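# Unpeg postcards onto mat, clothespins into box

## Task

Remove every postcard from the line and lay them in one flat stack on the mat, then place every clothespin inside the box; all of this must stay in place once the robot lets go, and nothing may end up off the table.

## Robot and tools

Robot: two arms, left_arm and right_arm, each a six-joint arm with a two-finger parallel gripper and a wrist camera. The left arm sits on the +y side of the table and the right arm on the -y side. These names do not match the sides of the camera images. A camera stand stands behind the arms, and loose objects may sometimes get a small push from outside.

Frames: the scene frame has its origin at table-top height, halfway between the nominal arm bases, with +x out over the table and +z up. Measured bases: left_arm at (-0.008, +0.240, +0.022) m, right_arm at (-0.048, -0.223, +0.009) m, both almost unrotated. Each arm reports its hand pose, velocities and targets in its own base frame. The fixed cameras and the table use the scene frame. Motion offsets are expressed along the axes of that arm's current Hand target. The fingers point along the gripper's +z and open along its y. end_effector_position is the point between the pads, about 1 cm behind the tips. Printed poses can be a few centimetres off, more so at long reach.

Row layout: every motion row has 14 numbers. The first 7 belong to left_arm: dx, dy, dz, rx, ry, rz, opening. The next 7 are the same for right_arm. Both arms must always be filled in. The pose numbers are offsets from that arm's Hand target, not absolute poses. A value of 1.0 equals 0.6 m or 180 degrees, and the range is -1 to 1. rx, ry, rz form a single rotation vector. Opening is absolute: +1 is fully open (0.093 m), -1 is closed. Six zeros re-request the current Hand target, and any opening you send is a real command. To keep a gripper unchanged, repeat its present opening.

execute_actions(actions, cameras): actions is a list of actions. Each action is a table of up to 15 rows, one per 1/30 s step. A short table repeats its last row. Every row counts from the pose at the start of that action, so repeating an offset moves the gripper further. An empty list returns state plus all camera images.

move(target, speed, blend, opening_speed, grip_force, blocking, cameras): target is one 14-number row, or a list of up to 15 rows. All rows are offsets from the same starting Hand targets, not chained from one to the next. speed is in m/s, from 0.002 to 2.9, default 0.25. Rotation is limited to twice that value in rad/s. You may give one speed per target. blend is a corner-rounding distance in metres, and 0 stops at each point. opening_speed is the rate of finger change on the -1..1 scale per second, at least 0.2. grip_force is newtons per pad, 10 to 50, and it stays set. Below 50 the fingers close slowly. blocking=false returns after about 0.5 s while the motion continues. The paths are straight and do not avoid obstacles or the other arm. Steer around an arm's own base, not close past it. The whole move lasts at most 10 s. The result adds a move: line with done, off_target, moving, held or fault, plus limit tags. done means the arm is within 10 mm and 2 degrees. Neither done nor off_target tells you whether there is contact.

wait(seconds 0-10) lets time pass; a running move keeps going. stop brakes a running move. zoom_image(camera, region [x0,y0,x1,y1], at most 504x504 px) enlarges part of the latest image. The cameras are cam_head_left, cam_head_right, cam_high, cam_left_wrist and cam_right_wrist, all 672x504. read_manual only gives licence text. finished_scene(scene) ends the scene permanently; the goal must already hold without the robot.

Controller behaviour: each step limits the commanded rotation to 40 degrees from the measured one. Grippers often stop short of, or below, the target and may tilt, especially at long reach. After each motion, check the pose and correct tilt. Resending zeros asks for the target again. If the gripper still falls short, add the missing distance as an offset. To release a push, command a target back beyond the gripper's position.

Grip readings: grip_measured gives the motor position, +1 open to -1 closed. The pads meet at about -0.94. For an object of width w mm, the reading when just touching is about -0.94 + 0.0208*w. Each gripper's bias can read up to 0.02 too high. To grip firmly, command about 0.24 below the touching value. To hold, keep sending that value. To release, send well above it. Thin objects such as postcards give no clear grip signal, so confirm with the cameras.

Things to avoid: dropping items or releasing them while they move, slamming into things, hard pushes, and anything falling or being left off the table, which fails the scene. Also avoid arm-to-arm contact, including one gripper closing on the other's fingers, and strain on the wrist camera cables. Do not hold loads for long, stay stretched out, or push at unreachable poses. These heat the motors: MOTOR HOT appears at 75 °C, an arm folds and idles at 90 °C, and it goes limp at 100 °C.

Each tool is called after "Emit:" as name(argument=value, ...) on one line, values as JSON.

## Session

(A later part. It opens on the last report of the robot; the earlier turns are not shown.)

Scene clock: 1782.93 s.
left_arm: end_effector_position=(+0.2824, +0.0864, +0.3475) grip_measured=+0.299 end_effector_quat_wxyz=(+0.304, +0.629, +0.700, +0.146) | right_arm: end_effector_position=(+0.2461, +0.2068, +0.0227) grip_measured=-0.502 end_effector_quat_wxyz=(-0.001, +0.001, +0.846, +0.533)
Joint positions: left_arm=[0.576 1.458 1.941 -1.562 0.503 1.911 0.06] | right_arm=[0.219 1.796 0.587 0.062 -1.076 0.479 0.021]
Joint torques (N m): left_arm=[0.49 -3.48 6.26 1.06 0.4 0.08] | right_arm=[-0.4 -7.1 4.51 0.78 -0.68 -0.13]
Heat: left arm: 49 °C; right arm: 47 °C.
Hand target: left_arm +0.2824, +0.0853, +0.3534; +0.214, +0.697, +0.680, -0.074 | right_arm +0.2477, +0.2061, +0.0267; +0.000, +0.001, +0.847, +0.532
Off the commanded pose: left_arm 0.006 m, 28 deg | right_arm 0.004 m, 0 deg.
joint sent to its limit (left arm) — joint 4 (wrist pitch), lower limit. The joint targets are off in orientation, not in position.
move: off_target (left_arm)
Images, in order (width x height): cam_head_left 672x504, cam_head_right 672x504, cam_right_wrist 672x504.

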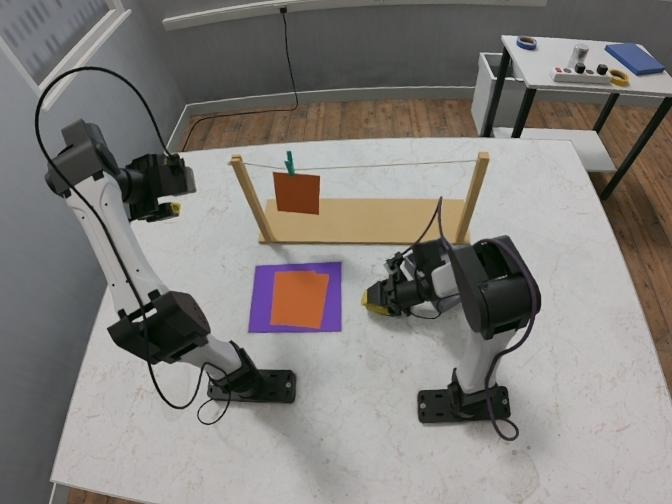

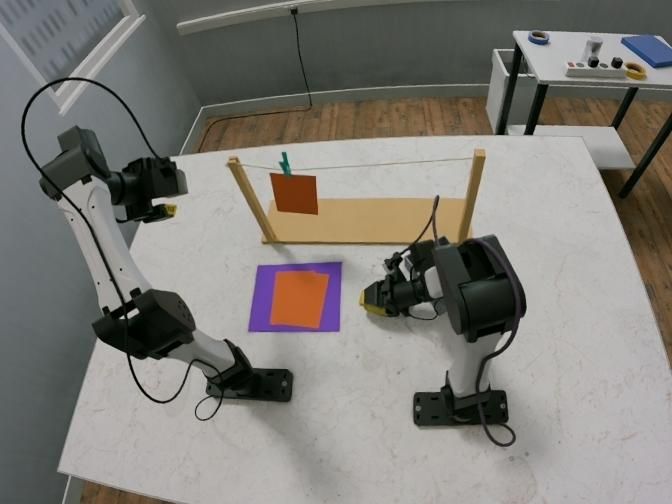

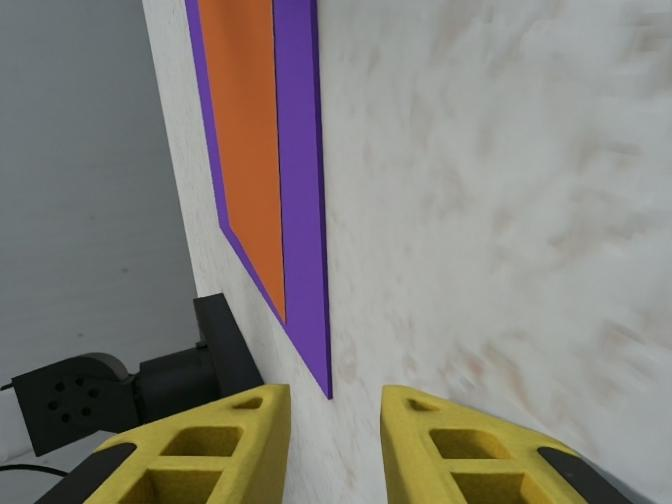

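Emit:
zoom_image(camera="cam_head_left", region=[230, 240, 360, 350])

Scaled by 3.877.

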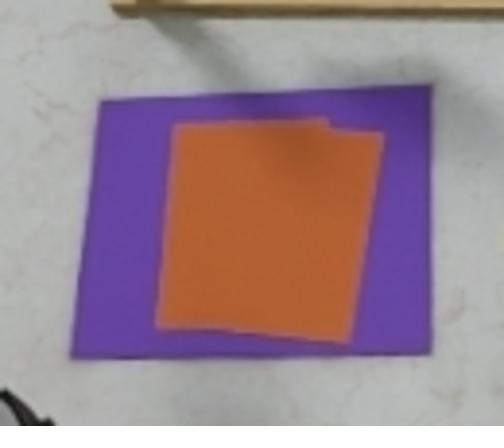

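Emit:
move(target=[[-0.1,0.08,-0.02,0.0,-0.03,0.0,0.31,-0.167,0.173,-0.102,-0.03,-0.035,-0.2,0.0],[-0.261,0.203,0.119,0.0233,-0.082,-0.0152,0.31,-0.337,0.205,-0.111,-0.083,-0.09,-0.478,0.0]], speed=0.25, blend=0.05, cameras=["cam_left_wrist","cam_right_wrist","cam_head_left"])

Scene clock: 1821.87 s.
left_arm: end_effector_position=(+0.4054, -0.0828, +0.3696) grip_measured=+0.309 end_effector_quat_wxyz=(+0.420, +0.603, +0.670, -0.105) | right_arm: end_effector_position=(+0.4449, +0.2018, +0.1624) grip_measured=-0.002 end_effector_quat_wxyz=(+0.461, -0.499, +0.553, +0.482)
Joint positions: left_arm=[0.079 1.943 2.488 -1.565 0.747 1.325 0.06] | right_arm=[0.078 2.129 1.468 -0.142 -1.417 -0.725 0.045]
Joint torques (N m): left_arm=[0.16 -6.94 6.28 1.16 0.51 -0.07] | right_arm=[-0.68 -9.09 7.82 1.34 -0.8 -0.23]
Heat: left arm: 49 °C; right arm: 47 °C.
Hand target: left_arm +0.4052, -0.0848, +0.3752; +0.272, +0.673, +0.660, -0.193 | right_arm +0.4501, +0.1994, +0.1663; +0.469, -0.506, +0.543, +0.480
Off the commanded pose: left_arm 0.006 m, 21 deg | right_arm 0.007 m, 2 deg.
joint sent to its limit (left arm) — joint 4 (wrist pitch), lower limit. The joint targets are off in orientation, not in position.
move: off_target (left_arm)
Images, in order (width x height): cam_head_left 672x504, cam_left_wrist 672x504, cam_right_wrist 672x504.

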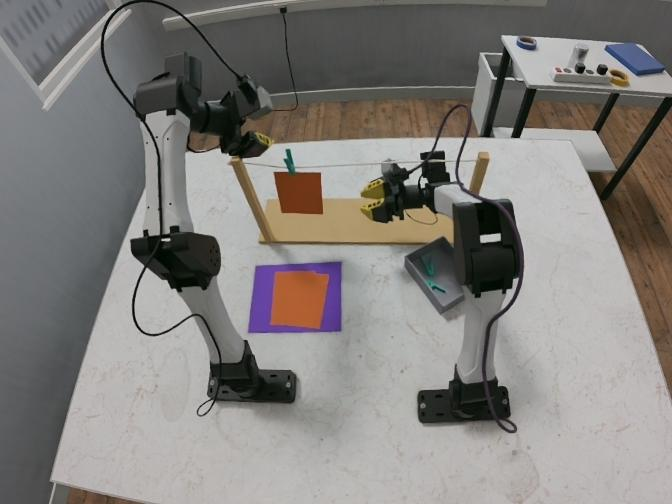

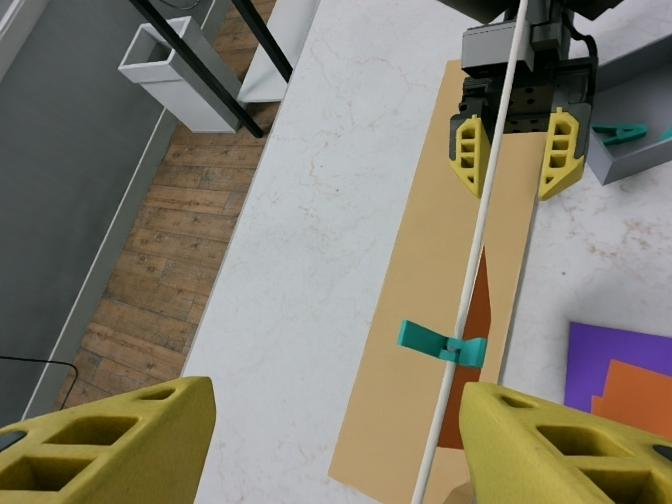

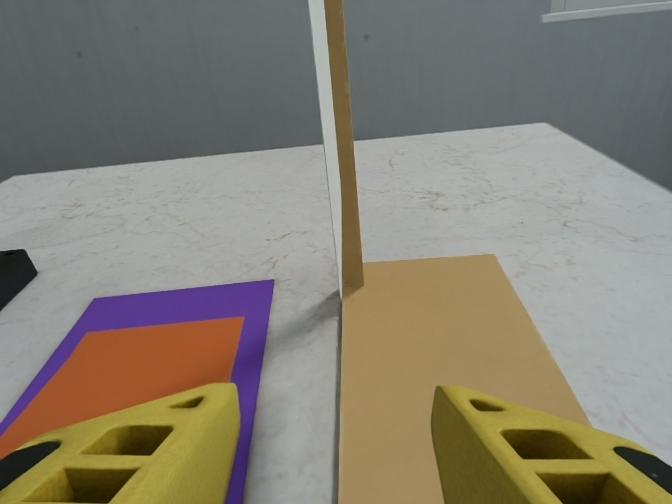

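Emit:
move(target=[0,0,0,0,0,0,0.31,0,0,0.18,0,0,0,0.0], speed=0.18, cameras=["cam_left_wrist","cam_right_wrist"])

Scene clock: 1831.93 s.
left_arm: end_effector_position=(+0.4054, -0.0829, +0.3696) grip_measured=+0.309 end_effector_quat_wxyz=(+0.420, +0.603, +0.670, -0.105) | right_arm: end_effector_position=(+0.4509, +0.3071, +0.1638) grip_measured=-0.002 end_effector_quat_wxyz=(-0.468, +0.508, -0.539, -0.481)
Joint positions: left_arm=[0.079 1.943 2.488 -1.565 0.748 1.324 0.06] | right_arm=[0.302 2.213 1.468 0.437 -1.238 -0.249 0.045]
Joint torques (N m): left_arm=[0.18 -6.91 6.27 1.16 0.51 -0.07] | right_arm=[-0.25 -9.59 5.01 2 -0.23 -0.05]
Heat: left arm: 49 °C; right arm: 48 °C.
Hand target: left_arm +0.4052, -0.0848, +0.3752; +0.272, +0.673, +0.660, -0.193 | right_arm +0.4526, +0.3067, +0.1553; -0.468, +0.506, -0.543, -0.480
Off the commanded pose: left_arm 0.006 m, 21 deg | right_arm 0.009 m, 1 deg.
joint sent to its limit (left arm) — joint 4 (wrist pitch), lower limit. The joint targets are off in orientation, not in position.
move: off_target (left_arm)
Images, in order (width x height): cam_left_wrist 672x504, cam_right_wrist 672x504.

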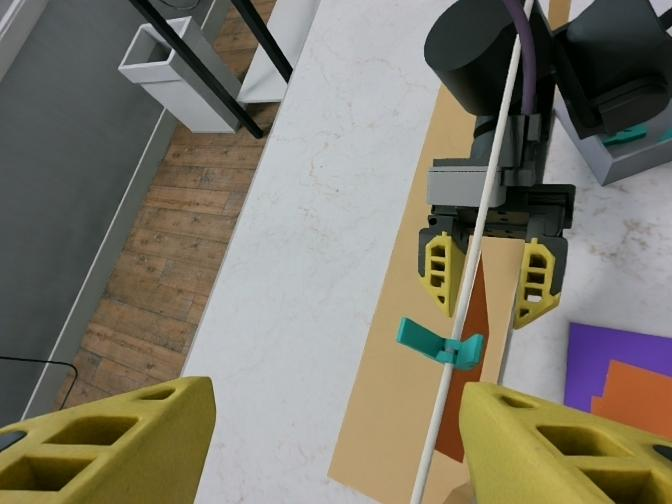

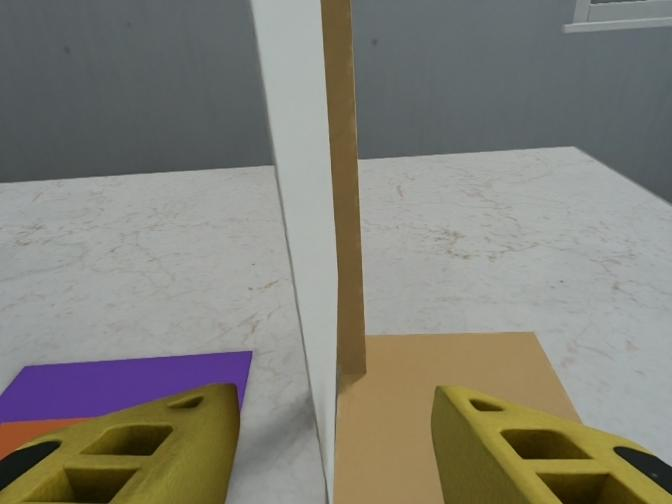

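Emit:
move(target=[[0,0,0,0,0,0,0.31,0,0.0,0.022,0,0,0,0.0],[0,0,0,0,0,0,0.31,0,0.0,0.022,0,0,0,-1]], speed=0.15, opening_speed=1.0, cameras=["cam_left_wrist","cam_right_wrist"])

Scene clock: 1839.10 s.
left_arm: end_effector_position=(+0.4054, -0.0829, +0.3696) grip_measured=+0.309 end_effector_quat_wxyz=(+0.420, +0.603, +0.670, -0.105) | right_arm: end_effector_position=(+0.4502, +0.3169, +0.1550) grip_measured=-0.989 end_effector_quat_wxyz=(-0.463, +0.504, -0.546, -0.483)
Joint positions: left_arm=[0.079 1.943 2.488 -1.565 0.748 1.324 0.06] | right_arm=[0.323 2.234 1.468 0.462 -1.213 -0.225 0]
Joint torques (N m): left_arm=[0.17 -6.93 6.27 1.16 0.51 -0.07] | right_arm=[0.17 -9.92 6.5 2 -0.21 -0.03]
Heat: left arm: 48 °C; right arm: 48 °C.
Hand target: left_arm +0.4052, -0.0848, +0.3752; +0.272, +0.673, +0.660, -0.193 | right_arm +0.4529, +0.3198, +0.1541; -0.469, +0.506, -0.543, -0.480
Off the commanded pose: left_arm 0.006 m, 21 deg | right_arm 0.004 m, 1 deg.
joint sent to its limit (left arm) — joint 4 (wrist pitch), lower limit. The joint targets are off in orientation, not in position.
move: off_target (left_arm)
Images, in order (width x height): cam_left_wrist 672x504, cam_right_wrist 672x504.

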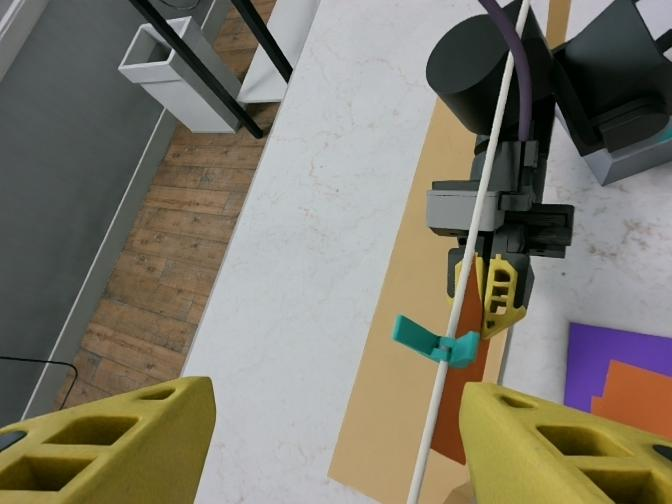

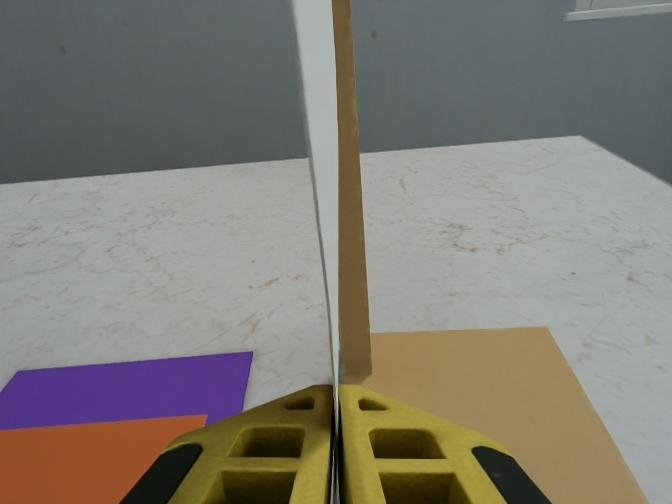

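Emit:
move(target=[0.027,-0.018,0.1,0,0,0,0.31,0,0,0,0,0,0,-1], speed=0.15, cameras=["cam_left_wrist","cam_head_left"])

Scene clock: 1851.67 s.
left_arm: end_effector_position=(+0.4015, -0.1091, +0.3242) grip_measured=+0.309 end_effector_quat_wxyz=(+0.363, +0.635, +0.667, -0.144) | right_arm: end_effector_position=(+0.4502, +0.3169, +0.1550) grip_measured=-0.989 end_effector_quat_wxyz=(-0.463, +0.504, -0.546, -0.483)
Joint positions: left_arm=[0.002 1.957 2.359 -1.565 0.712 1.37 0.06] | right_arm=[0.323 2.234 1.468 0.462 -1.213 -0.225 0]
Joint torques (N m): left_arm=[-0.17 -7.32 3.74 0.95 0.29 0.08] | right_arm=[0.17 -9.92 6.5 2 -0.22 -0.02]
Heat: left arm: 48 °C; right arm: 49 °C.
Hand target: left_arm +0.4014, -0.1096, +0.3173; +0.272, +0.673, +0.660, -0.193 | right_arm +0.4529, +0.3198, +0.1541; -0.469, +0.506, -0.543, -0.480
Off the commanded pose: left_arm 0.007 m, 13 deg | right_arm 0.004 m, 1 deg.
joint sent to its limit (left arm) — joint 4 (wrist pitch), lower limit. The joint targets are off in orientation, not in position.
move: off_target (left_arm)
Images, in order (width x height): cam_head_left 672x504, cam_left_wrist 672x504.

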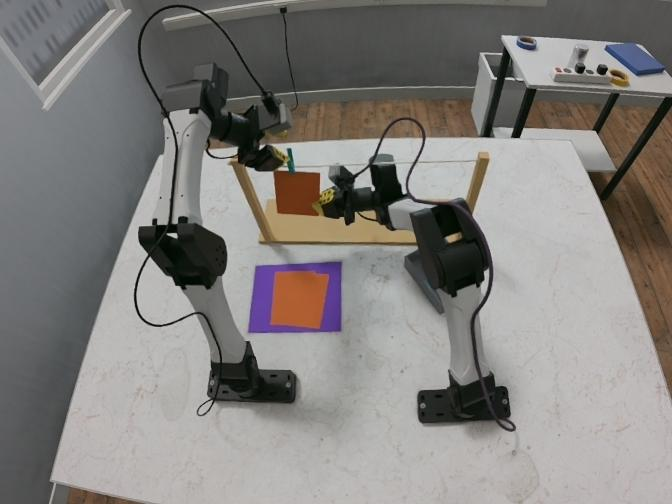

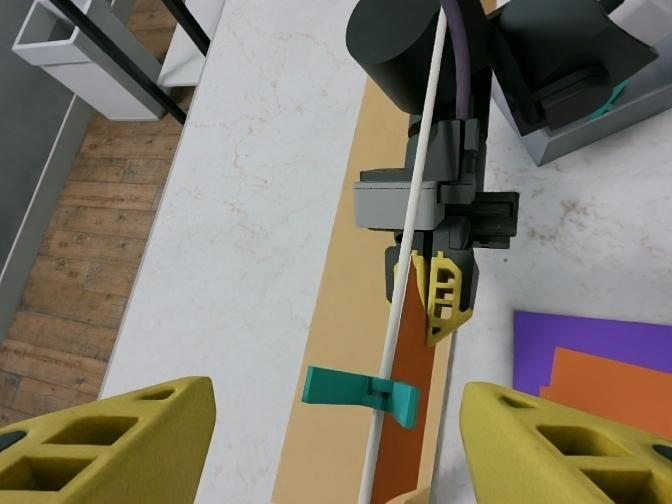

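Emit:
move(target=[0.031,0.002,0.074,0,0,0,0.31,0,0,0,0,0,0,-1], speed=0.12, cameras=["cam_left_wrist"])

Scene clock: 1862.73 s.
left_arm: end_effector_position=(+0.4093, -0.1216, +0.2778) grip_measured=+0.309 end_effector_quat_wxyz=(+0.313, +0.657, +0.665, -0.171) | right_arm: end_effector_position=(+0.4502, +0.3169, +0.1550) grip_measured=-0.989 end_effector_quat_wxyz=(-0.463, +0.504, -0.546, -0.483)
Joint positions: left_arm=[-0.038 2.031 2.307 -1.565 0.682 1.421 0.06] | right_arm=[0.323 2.234 1.468 0.462 -1.213 -0.225 0]
Joint torques (N m): left_arm=[-0.24 -8.13 3.97 0.74 0.28 0.11] | right_arm=[0.18 -9.92 6.53 2 -0.22 -0.02]
Heat: left arm: 47 °C; right arm: 51 °C.
Hand target: left_arm +0.4080, -0.1225, +0.2714; +0.272, +0.673, +0.660, -0.193 | right_arm +0.4529, +0.3198, +0.1541; -0.469, +0.506, -0.543, -0.480
Off the commanded pose: left_arm 0.007 m, 6 deg | right_arm 0.004 m, 1 deg.
joint sent to its limit (left arm) — joint 4 (wrist pitch), lower limit. The joint targets are off in orientation, not in position.
move: off_target (left_arm)
Images, in order (width x height): cam_left_wrist 672x504.

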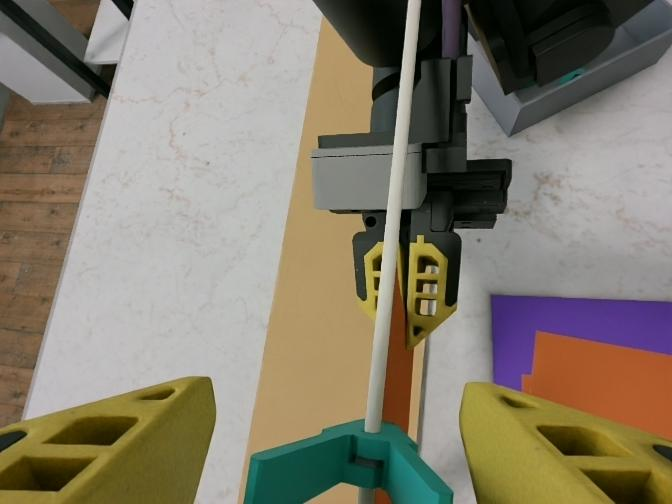

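Emit:
move(target=[[0,0,-0.017,0,0,0,0.31,0,0,0,0,0,0,-1],[0,0,-0.017,0,0,0,-1,0,0,0,0,0,0,-1]], speed=0.12, opening_speed=0.6, cameras=["cam_left_wrist"])

Scene clock: 1872.63 s.
left_arm: end_effector_position=(+0.4098, -0.1193, +0.2778) grip_measured=-0.653 end_effector_quat_wxyz=(+0.313, +0.655, +0.666, -0.170) | right_arm: end_effector_position=(+0.4504, +0.3170, +0.1553) grip_measured=-0.989 end_effector_quat_wxyz=(-0.464, +0.504, -0.546, -0.482)
Joint positions: left_arm=[-0.032 2.031 2.307 -1.566 0.681 1.422 0.014] | right_arm=[0.323 2.234 1.468 0.465 -1.213 -0.225 0]
Joint torques (N m): left_arm=[0.8 -9.57 4.04 0.75 0.35 0.1] | right_arm=[0.17 -9.94 6.5 1.97 -0.21 -0.03]
Heat: left arm: 46 °C; right arm: 52 °C.
Hand target: left_arm +0.4070, -0.1162, +0.2794; +0.272, +0.673, +0.660, -0.193 | right_arm +0.4530, +0.3198, +0.1541; -0.469, +0.506, -0.543, -0.480
Off the commanded pose: left_arm 0.005 m, 6 deg | right_arm 0.004 m, 1 deg.
joint sent to its limit (left arm) — joint 4 (wrist pitch), lower limit. The joint targets are off in orientation, not in position.
move: off_target (left_arm); target 2's new opening was sent with left_arm's hand 0.005 m and 6 deg from that target
Images, in order (width x height): cam_left_wrist 672x504.

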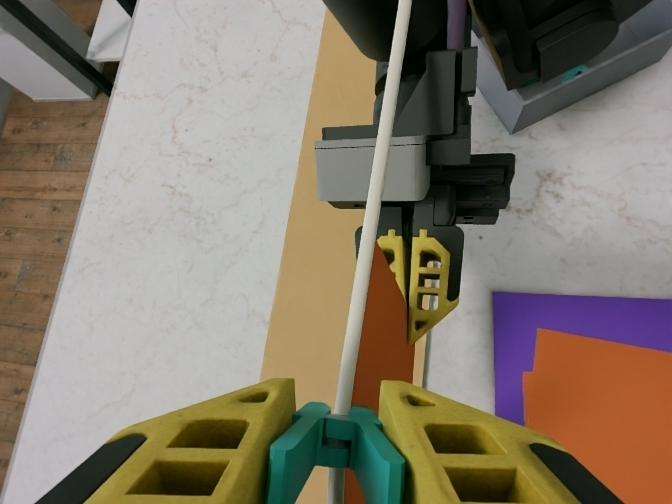

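Emit:
move(target=[[0,0,0,0,0,0,-1,0.09,0,0,0,0,0,-1],[-0.085,0.015,-0.107,0,0,0,-1,0.095,0,0,0,0,0,-1]], speed=0.12, cameras=["all"])

Scene clock: 1880.80 s.
left_arm: end_effector_position=(+0.4133, -0.1174, +0.3426) grip_measured=-0.664 end_effector_quat_wxyz=(+0.383, +0.618, +0.673, -0.137) | right_arm: end_effector_position=(+0.4495, +0.3167, +0.1054) grip_measured=-0.989 end_effector_quat_wxyz=(+0.470, -0.509, +0.540, +0.478)
Joint positions: left_arm=[-0.019 2.009 2.498 -1.568 0.709 1.281 0.013] | right_arm=[0.323 2.341 1.417 0.631 -1.213 -0.235 0]
Joint torques (N m): left_arm=[0.87 -10.3 6.31 1.11 0.51 -0.07] | right_arm=[-0.53 -9.8 4.67 2 -0.33 -0.01]
Heat: left arm: 46 °C; right arm: 52 °C.
Hand target: left_arm +0.4067, -0.1162, +0.3617; +0.272, +0.673, +0.660, -0.193 | right_arm +0.4501, +0.3142, +0.0974; +0.469, -0.506, +0.543, +0.480
Off the commanded pose: left_arm 0.020 m, 16 deg | right_arm 0.008 m, 0 deg.
joint sent to its limit (left arm) — joint 4 (wrist pitch), lower limit. The joint targets are off in orientation, not in position.
move: off_target (left_arm)

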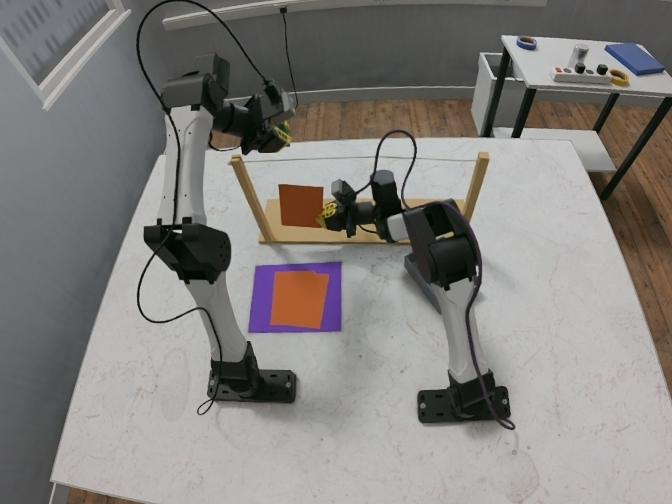

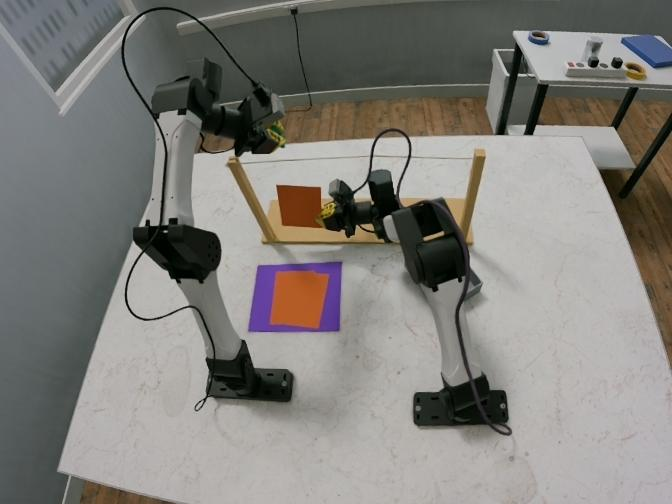

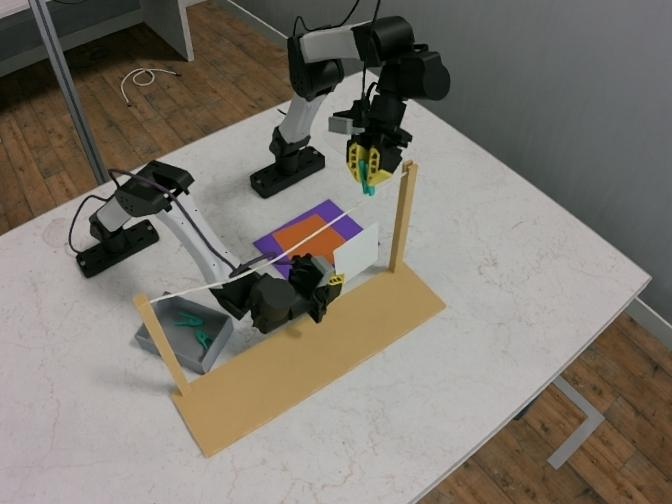

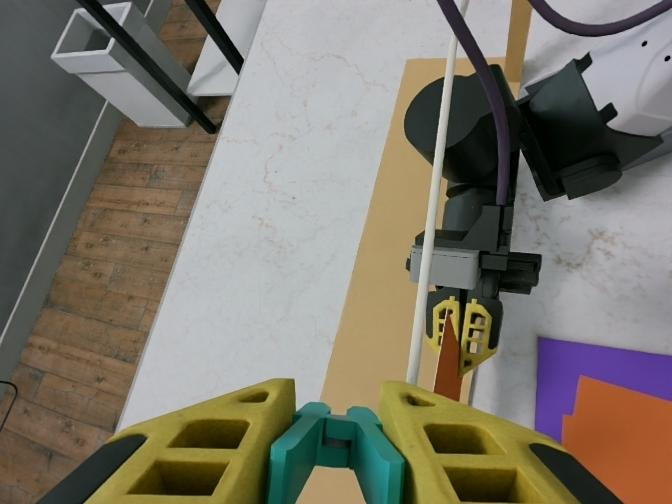

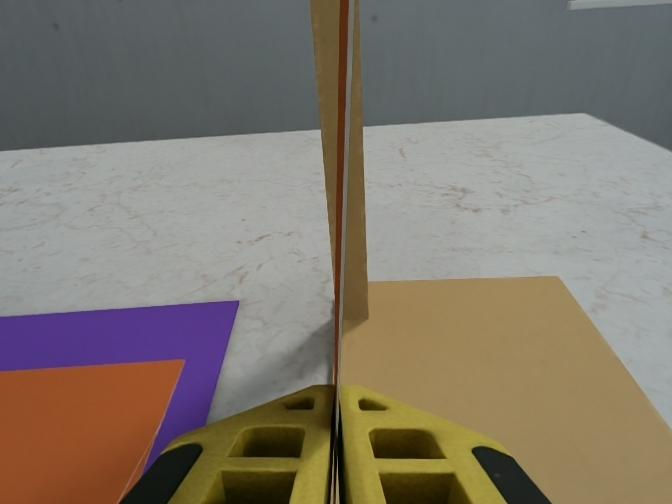

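Emit:
move(target=[[-0.019,-0.164,-0.03,0,0,0,-1,0,0,0,0,0,0,-1],[0.237,-0.202,-0.234,0,0,0,-1,-0.027,0.184,-0.031,0,0,0,-1],[0.237,-0.202,-0.234,0,0,0,-1,-0.134,0.365,-0.048,0.108,0.0647,0.4866,-1],[0.237,-0.202,-0.234,0,0,0,-1,0.052,0.36,0.1005,0.108,0.0647,0.4866,-1]], speed=[0.25,0.25,0.45,0.2], blend=[0.03,0.02,0.01,0], cameras=["cam_right_wrist","cam_head_left","cam_left_wrist"])

Scene clock: 1913.50 s.
left_arm: end_effector_position=(+0.2822, +0.0818, +0.3658) grip_measured=-0.664 end_effector_quat_wxyz=(+0.416, +0.554, +0.715, +0.089) | right_arm: end_effector_position=(+0.2334, +0.3751, +0.0723) grip_measured=-0.989 end_effector_quat_wxyz=(+0.023, +0.044, +0.847, +0.529)
Joint positions: left_arm=[0.696 1.457 1.922 -1.571 0.778 1.821 0.013] | right_arm=[0.798 1.799 0.734 0.505 -0.599 1.24 0]
Joint torques (N m): left_arm=[0.06 -4.7 4.68 1.07 0.37 0.08] | right_arm=[0.27 -6.05 4.78 2.28 -0.13 -0.01]
Heat: left arm: 47 °C; right arm: 53 °C.
Hand target: left_arm +0.2800, +0.0801, +0.3694; +0.272, +0.673, +0.660, -0.193 | right_arm +0.2343, +0.3771, +0.0704; +0.028, +0.045, +0.846, +0.531
Off the commanded pose: left_arm 0.005 m, 39 deg | right_arm 0.003 m, 1 deg.
joint sent to its limit (left arm) — joint 4 (wrist pitch), lower limit. The joint targets are off in orientation, not in position.
move: off_target (left_arm)
Images, in order (width x height): cam_head_left 672x504, cam_left_wrist 672x504, cam_right_wrist 672x504.

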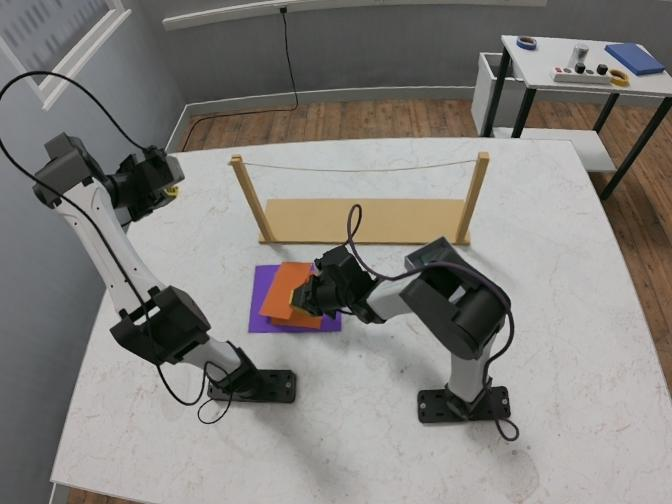

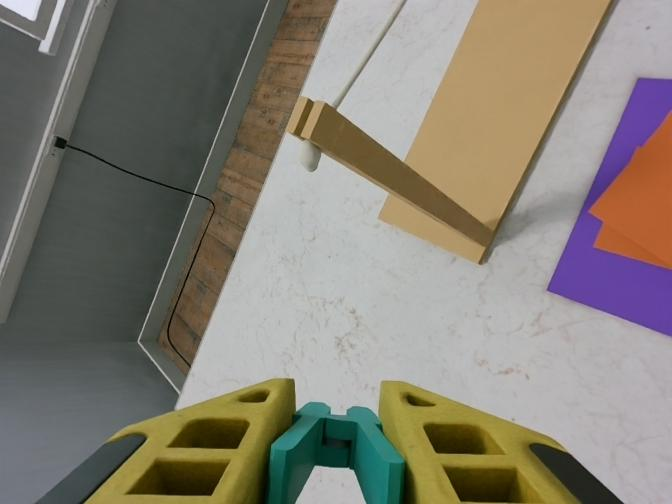

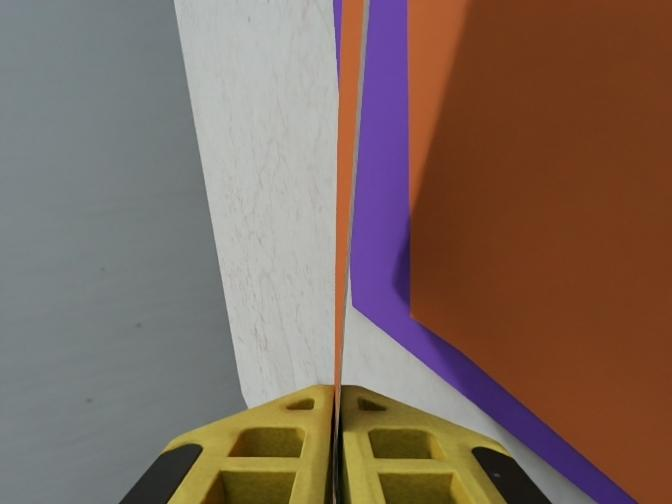

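Emit:
move(target=[[0,0,0,0,0,0,-1,0,-0.069,0.033,0,0,0,-1],[0,0,0,0,0,0,-1,0,-0.069,0.033,0,0,0,-0.5],[0,0,0,0,0,0,-1,0,-0.174,-0.197,0,0,0,-0.5]], speed=[0.08,0.2,0.9], opening_speed=0.8, cameras=["cam_right_wrist","cam_head_left"])

Emit:
zoom_image(camera="cam_head_left", region=[230, 240, 360, 350])

Scene clock: 1929.03 s.
left_arm: end_effector_position=(+0.2822, +0.0818, +0.3658) grip_measured=-0.664 end_effector_quat_wxyz=(+0.416, +0.554, +0.715, +0.089) | right_arm: end_effector_position=(+0.2141, +0.2270, +0.0236) grip_measured=-0.502 end_effector_quat_wxyz=(+0.021, +0.046, +0.846, +0.531)
Joint positions: left_arm=[0.696 1.457 1.922 -1.571 0.778 1.821 0.013] | right_arm=[0.363 1.68 0.343 0.508 -0.941 0.863 0.021]
Joint torques (N m): left_arm=[0.06 -4.7 4.68 1.07 0.37 0.08] | right_arm=[-0.65 -6.28 4.42 1.33 -0.51 -0.15]
Heat: left arm: 47 °C; right arm: 50 °C.
Hand target: left_arm +0.2800, +0.0801, +0.3694; +0.272, +0.673, +0.660, -0.193 | right_arm +0.2183, +0.2262, +0.0278; +0.028, +0.045, +0.846, +0.531
Off the commanded pose: left_arm 0.005 m, 39 deg | right_arm 0.006 m, 1 deg.
joint sent to its limit (left arm) — joint 4 (wrist pitch), lower limit. The joint targets are off in orientation, not in position.
move: off_target (left_arm); target 2's new opening was sent with right_arm's hand 0.016 m and 3 deg from that target
Images, in order (width x height): cam_head_left 672x504, cam_right_wrist 672x504.

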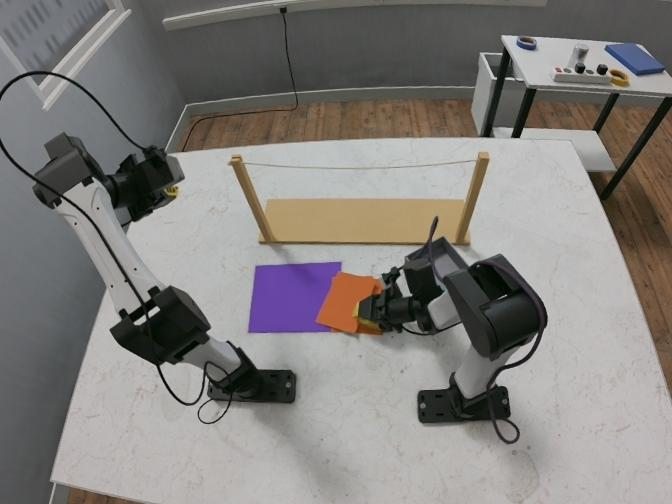

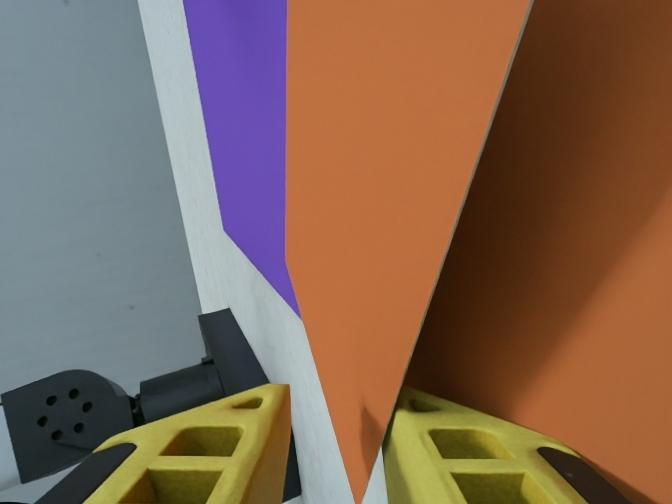

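Scaled by 3.877.

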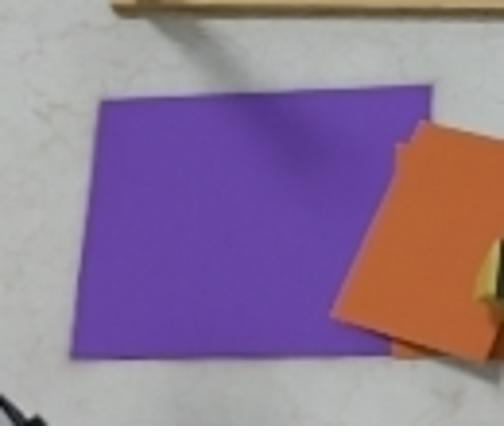

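Emit:
move(target=[0,0,0,0,0,0,-1,0,0.072,0.15,0,0,0,-0.5], speed=0.15, cameras=["cam_right_wrist","cam_head_left"])

Scene clock: 1938.83 s.
left_arm: end_effector_position=(+0.2822, +0.0818, +0.3658) grip_measured=-0.664 end_effector_quat_wxyz=(+0.416, +0.554, +0.715, +0.089) | right_arm: end_effector_position=(+0.2235, +0.3217, +0.0279) grip_measured=-0.502 end_effector_quat_wxyz=(+0.019, +0.043, +0.846, +0.531)
Joint positions: left_arm=[0.696 1.457 1.922 -1.571 0.778 1.821 0.013] | right_arm=[0.681 1.853 0.522 0.723 -0.705 1.162 0.021]
Joint torques (N m): left_arm=[0.05 -4.68 4.68 1.07 0.37 0.08] | right_arm=[0.24 -5.16 5.07 2.03 -0.11 -0.06]
Heat: left arm: 46 °C; right arm: 49 °C.
Hand target: left_arm +0.2800, +0.0801, +0.3694; +0.272, +0.673, +0.660, -0.193 | right_arm +0.2289, +0.3255, +0.0277; +0.028, +0.045, +0.846, +0.531
Off the commanded pose: left_arm 0.005 m, 39 deg | right_arm 0.007 m, 1 deg.
joint sent to its limit (left arm) — joint 4 (wrist pitch), lower limit. The joint targets are off in orientation, not in position.
move: off_target (left_arm)
Images, in order (width x height): cam_head_left 672x504, cam_right_wrist 672x504.

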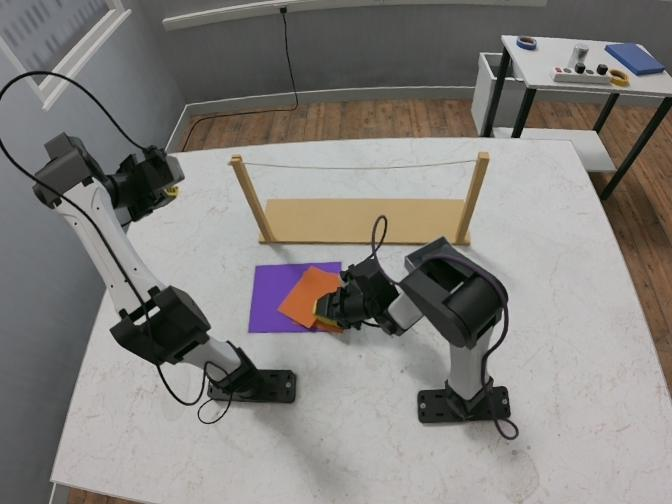

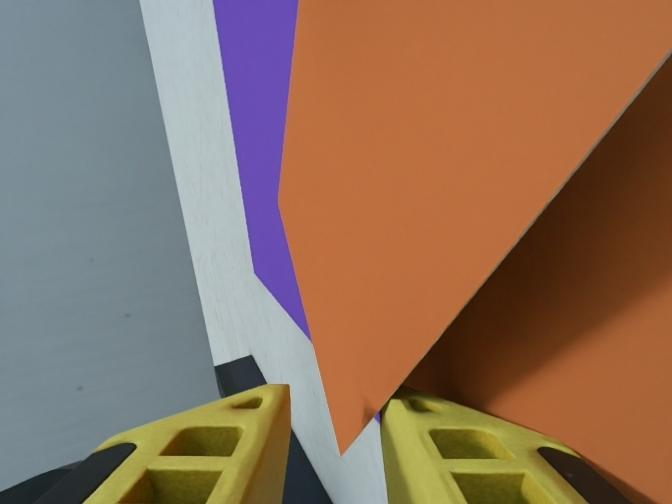

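Emit:
move(target=[0,0,0,0,0,0,-1,0,0.045,0.115,0,0,0,-0.5], speed=0.15, cameras=["cam_right_wrist","cam_head_left"])

Emit:
zoom_image(camera="cam_head_left", region=[230, 240, 360, 350])

Scene clock: 1945.90 s.
left_arm: end_effector_position=(+0.2822, +0.0818, +0.3658) grip_measured=-0.664 end_effector_quat_wxyz=(+0.416, +0.554, +0.715, +0.089) | right_arm: end_effector_position=(+0.2328, +0.3976, +0.0296) grip_measured=-0.502 end_effector_quat_wxyz=(+0.024, +0.034, +0.840, +0.540)
Joint positions: left_arm=[0.696 1.457 1.922 -1.571 0.778 1.821 0.013] | right_arm=[0.84 2.016 0.752 0.746 -0.579 1.264 0.021]
Joint torques (N m): left_arm=[0.06 -4.7 4.67 1.07 0.37 0.08] | right_arm=[0.14 -6.28 5.22 1.91 0.07 -0.05]
Heat: left arm: 46 °C; right arm: 48 °C.
Hand target: left_arm +0.2800, +0.0801, +0.3694; +0.272, +0.673, +0.660, -0.193 | right_arm +0.2365, +0.3989, +0.0219; +0.028, +0.045, +0.846, +0.531
Off the commanded pose: left_arm 0.005 m, 39 deg | right_arm 0.009 m, 2 deg.
joint sent to its limit (left arm) — joint 4 (wrist pitch), lower limit. The joint targets are off in orientation, not in position.
move: off_target (left_arm)
Images, in order (width x height): cam_head_left 672x504, cam_right_wrist 672x504.

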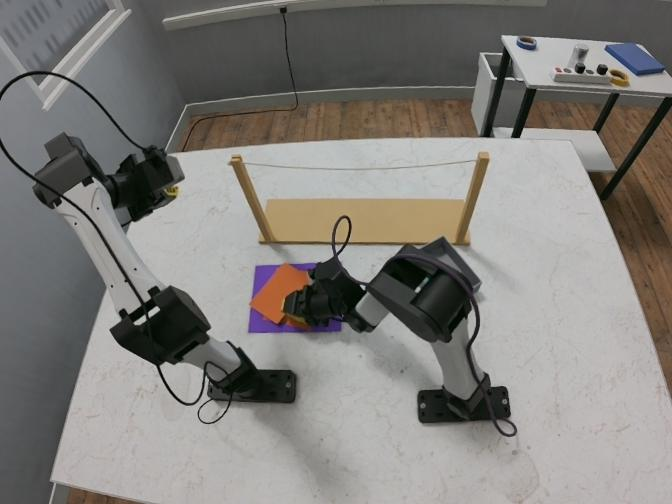

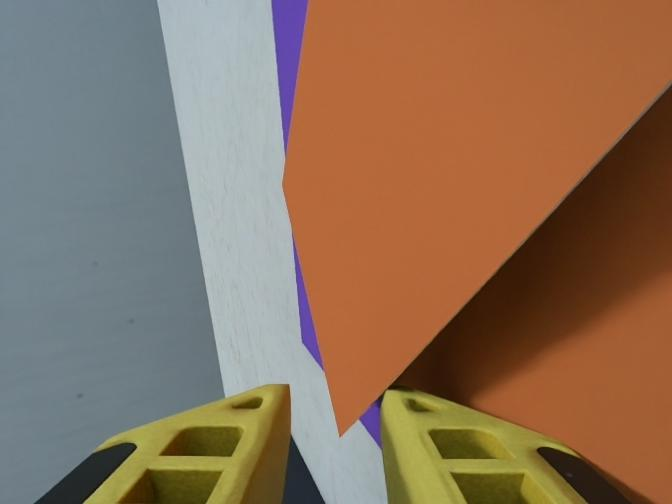

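Scaled by 3.877.

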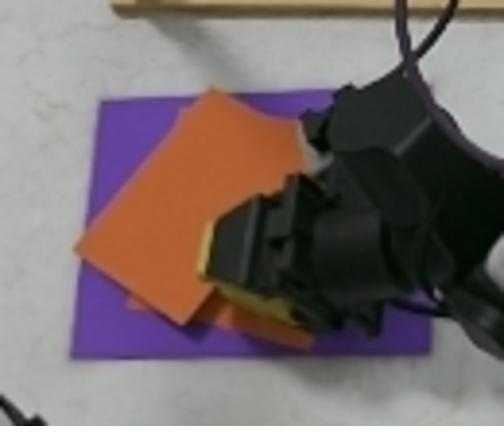

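Emit:
move(target=[[0,0,0,0,0,0,-1,0,0.032,-0.013,0,0,0,-0.4],[0,0,0,0,0,0,-1,0,-0.05,-0.215,0,0,0,-0.4]], speed=[0.08,1.2], cameras=["cam_right_wrist","cam_head_left","cam_high"])

Emit:
zoom_image(camera="cam_head_left", region=[230, 240, 360, 350])

Scene clock: 1961.13 s.
left_arm: end_effector_position=(+0.2822, +0.0818, +0.3658) grip_measured=-0.664 end_effector_quat_wxyz=(+0.416, +0.554, +0.715, +0.089) | right_arm: end_effector_position=(+0.2175, +0.2687, +0.0388) grip_measured=-0.402 end_effector_quat_wxyz=(+0.012, +0.057, +0.852, +0.520)
Joint positions: left_arm=[0.696 1.457 1.922 -1.571 0.778 1.821 0.013] | right_arm=[0.53 1.659 0.427 0.506 -0.808 1.044 0.026]
Joint torques (N m): left_arm=[0.06 -4.7 4.68 1.07 0.37 0.08] | right_arm=[-0.64 -7.47 4.89 1.8 -0.54 -0.22]
Heat: left arm: 46 °C; right arm: 47 °C.
Hand target: left_arm +0.2800, +0.0801, +0.3694; +0.272, +0.673, +0.660, -0.193 | right_arm +0.2230, +0.2704, +0.0509; +0.028, +0.045, +0.846, +0.531
Off the commanded pose: left_arm 0.005 m, 39 deg | right_arm 0.013 m, 3 deg.
joint sent to its limit (left arm) — joint 4 (wrist pitch), lower limit. The joint targets are off in orientation, not in position.
move: off_target (left_arm, right_arm)
Images, in order (width x height): cam_head_left 672x504, cam_high 672x504, cam_right_wrist 672x504.

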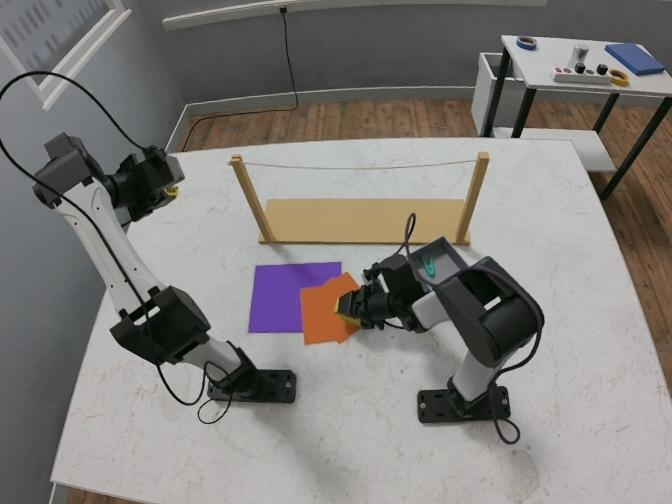

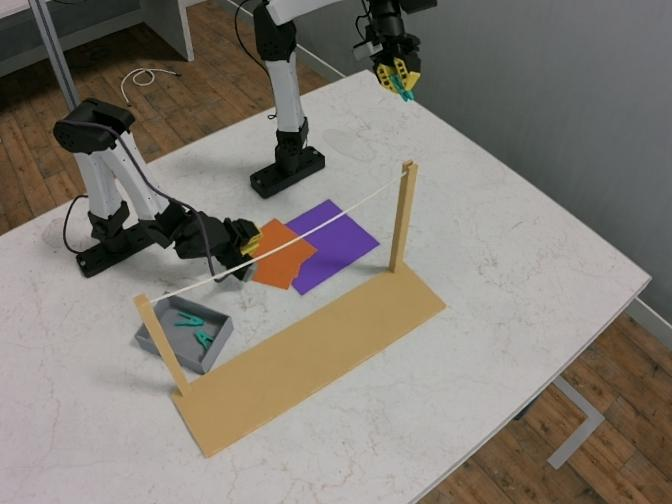

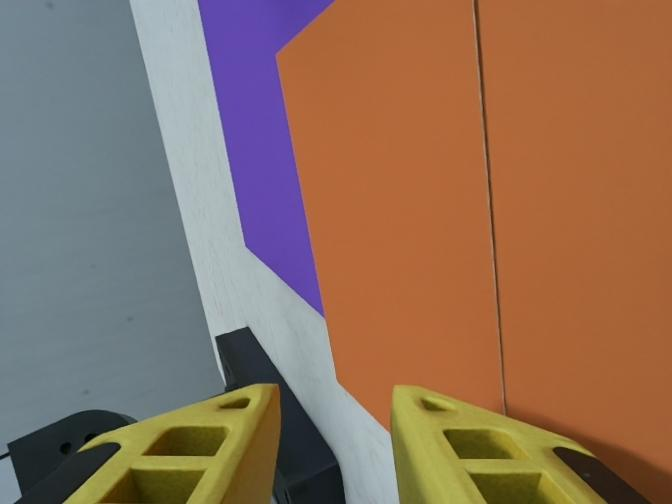

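Scaled by 3.877.

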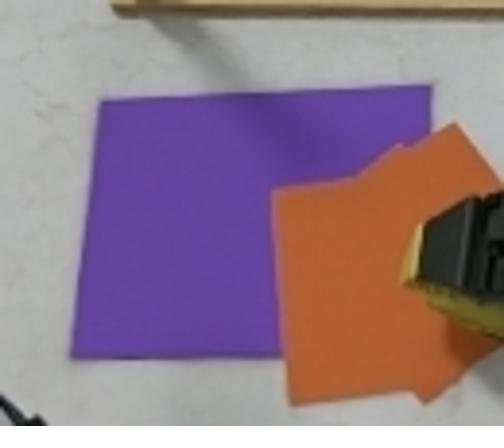

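Emit:
move(target=[[0,0,0,0,0,0,-1,0,-0.04,-0.11,0,0,0,-0.4],[0,0,0,0,0,0,-1,0,0.12,-0.18,0,0,0,-0.4]], speed=0.2, blend=0.01, cameras=["cam_right_wrist","cam_head_left","cam_high"])

Emit:
zoom_image(camera="cam_head_left", region=[230, 240, 400, 360])

Scene clock: 1975.17 s.
left_arm: end_effector_position=(+0.2822, +0.0818, +0.3658) grip_measured=-0.664 end_effector_quat_wxyz=(+0.416, +0.554, +0.715, +0.089) | right_arm: end_effector_position=(+0.2111, +0.2029, +0.1544) grip_measured=-0.402 end_effector_quat_wxyz=(+0.020, +0.054, +0.848, +0.527)
Joint positions: left_arm=[0.696 1.457 1.922 -1.571 0.778 1.821 0.013] | right_arm=[0.263 1.168 0.659 -0.439 -0.992 0.736 0.026]
Joint torques (N m): left_arm=[0.06 -4.7 4.68 1.07 0.37 0.08] | right_arm=[-0.16 -2.36 8.25 1.38 -0.65 -0.23]
Heat: left arm: 46 °C; right arm: 47 °C.
Hand target: left_arm +0.2800, +0.0801, +0.3694; +0.272, +0.673, +0.660, -0.193 | right_arm +0.2161, +0.2048, +0.1628; +0.028, +0.045, +0.846, +0.531
Off the commanded pose: left_arm 0.005 m, 39 deg | right_arm 0.010 m, 2 deg.
joint sent to its limit (left arm) — joint 4 (wrist pitch), lower limit. The joint targets are off in orientation, not in position.
move: off_target (left_arm)
Images, in order (width x height): cam_head_left 672x504, cam_high 672x504, cam_right_wrist 672x504.

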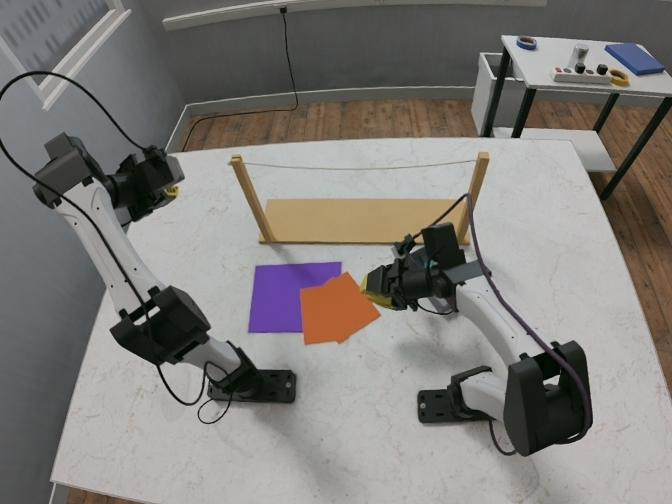

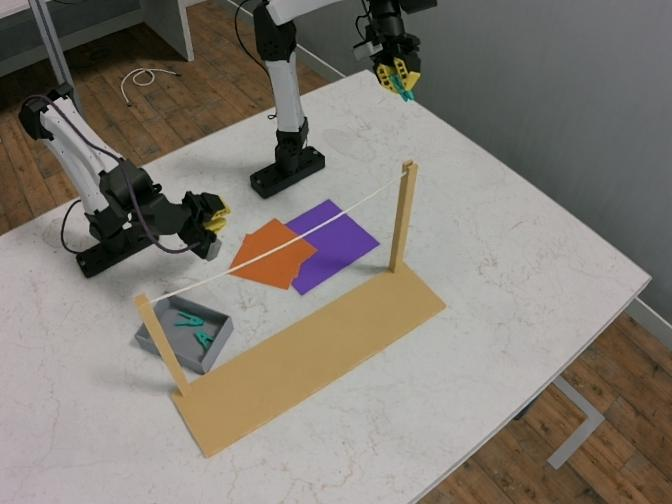

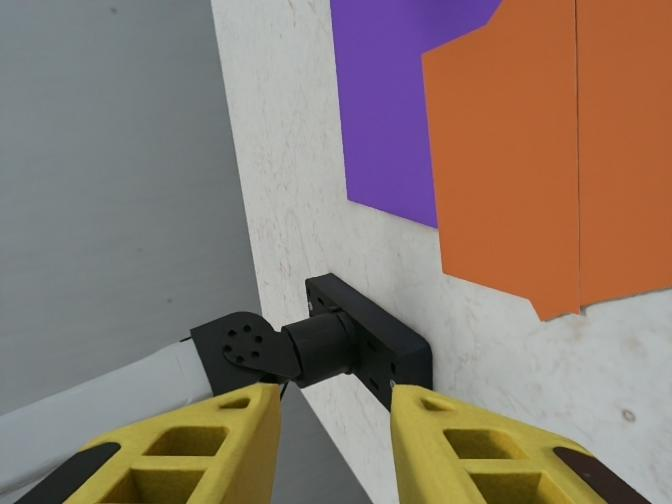

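Scaled by 2.965.

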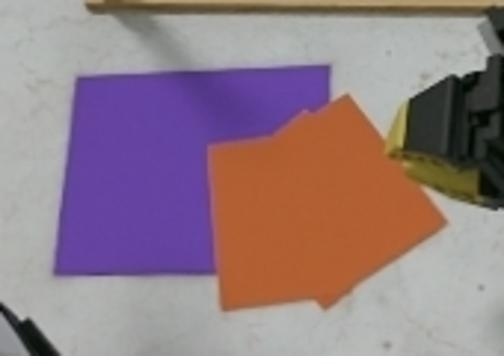

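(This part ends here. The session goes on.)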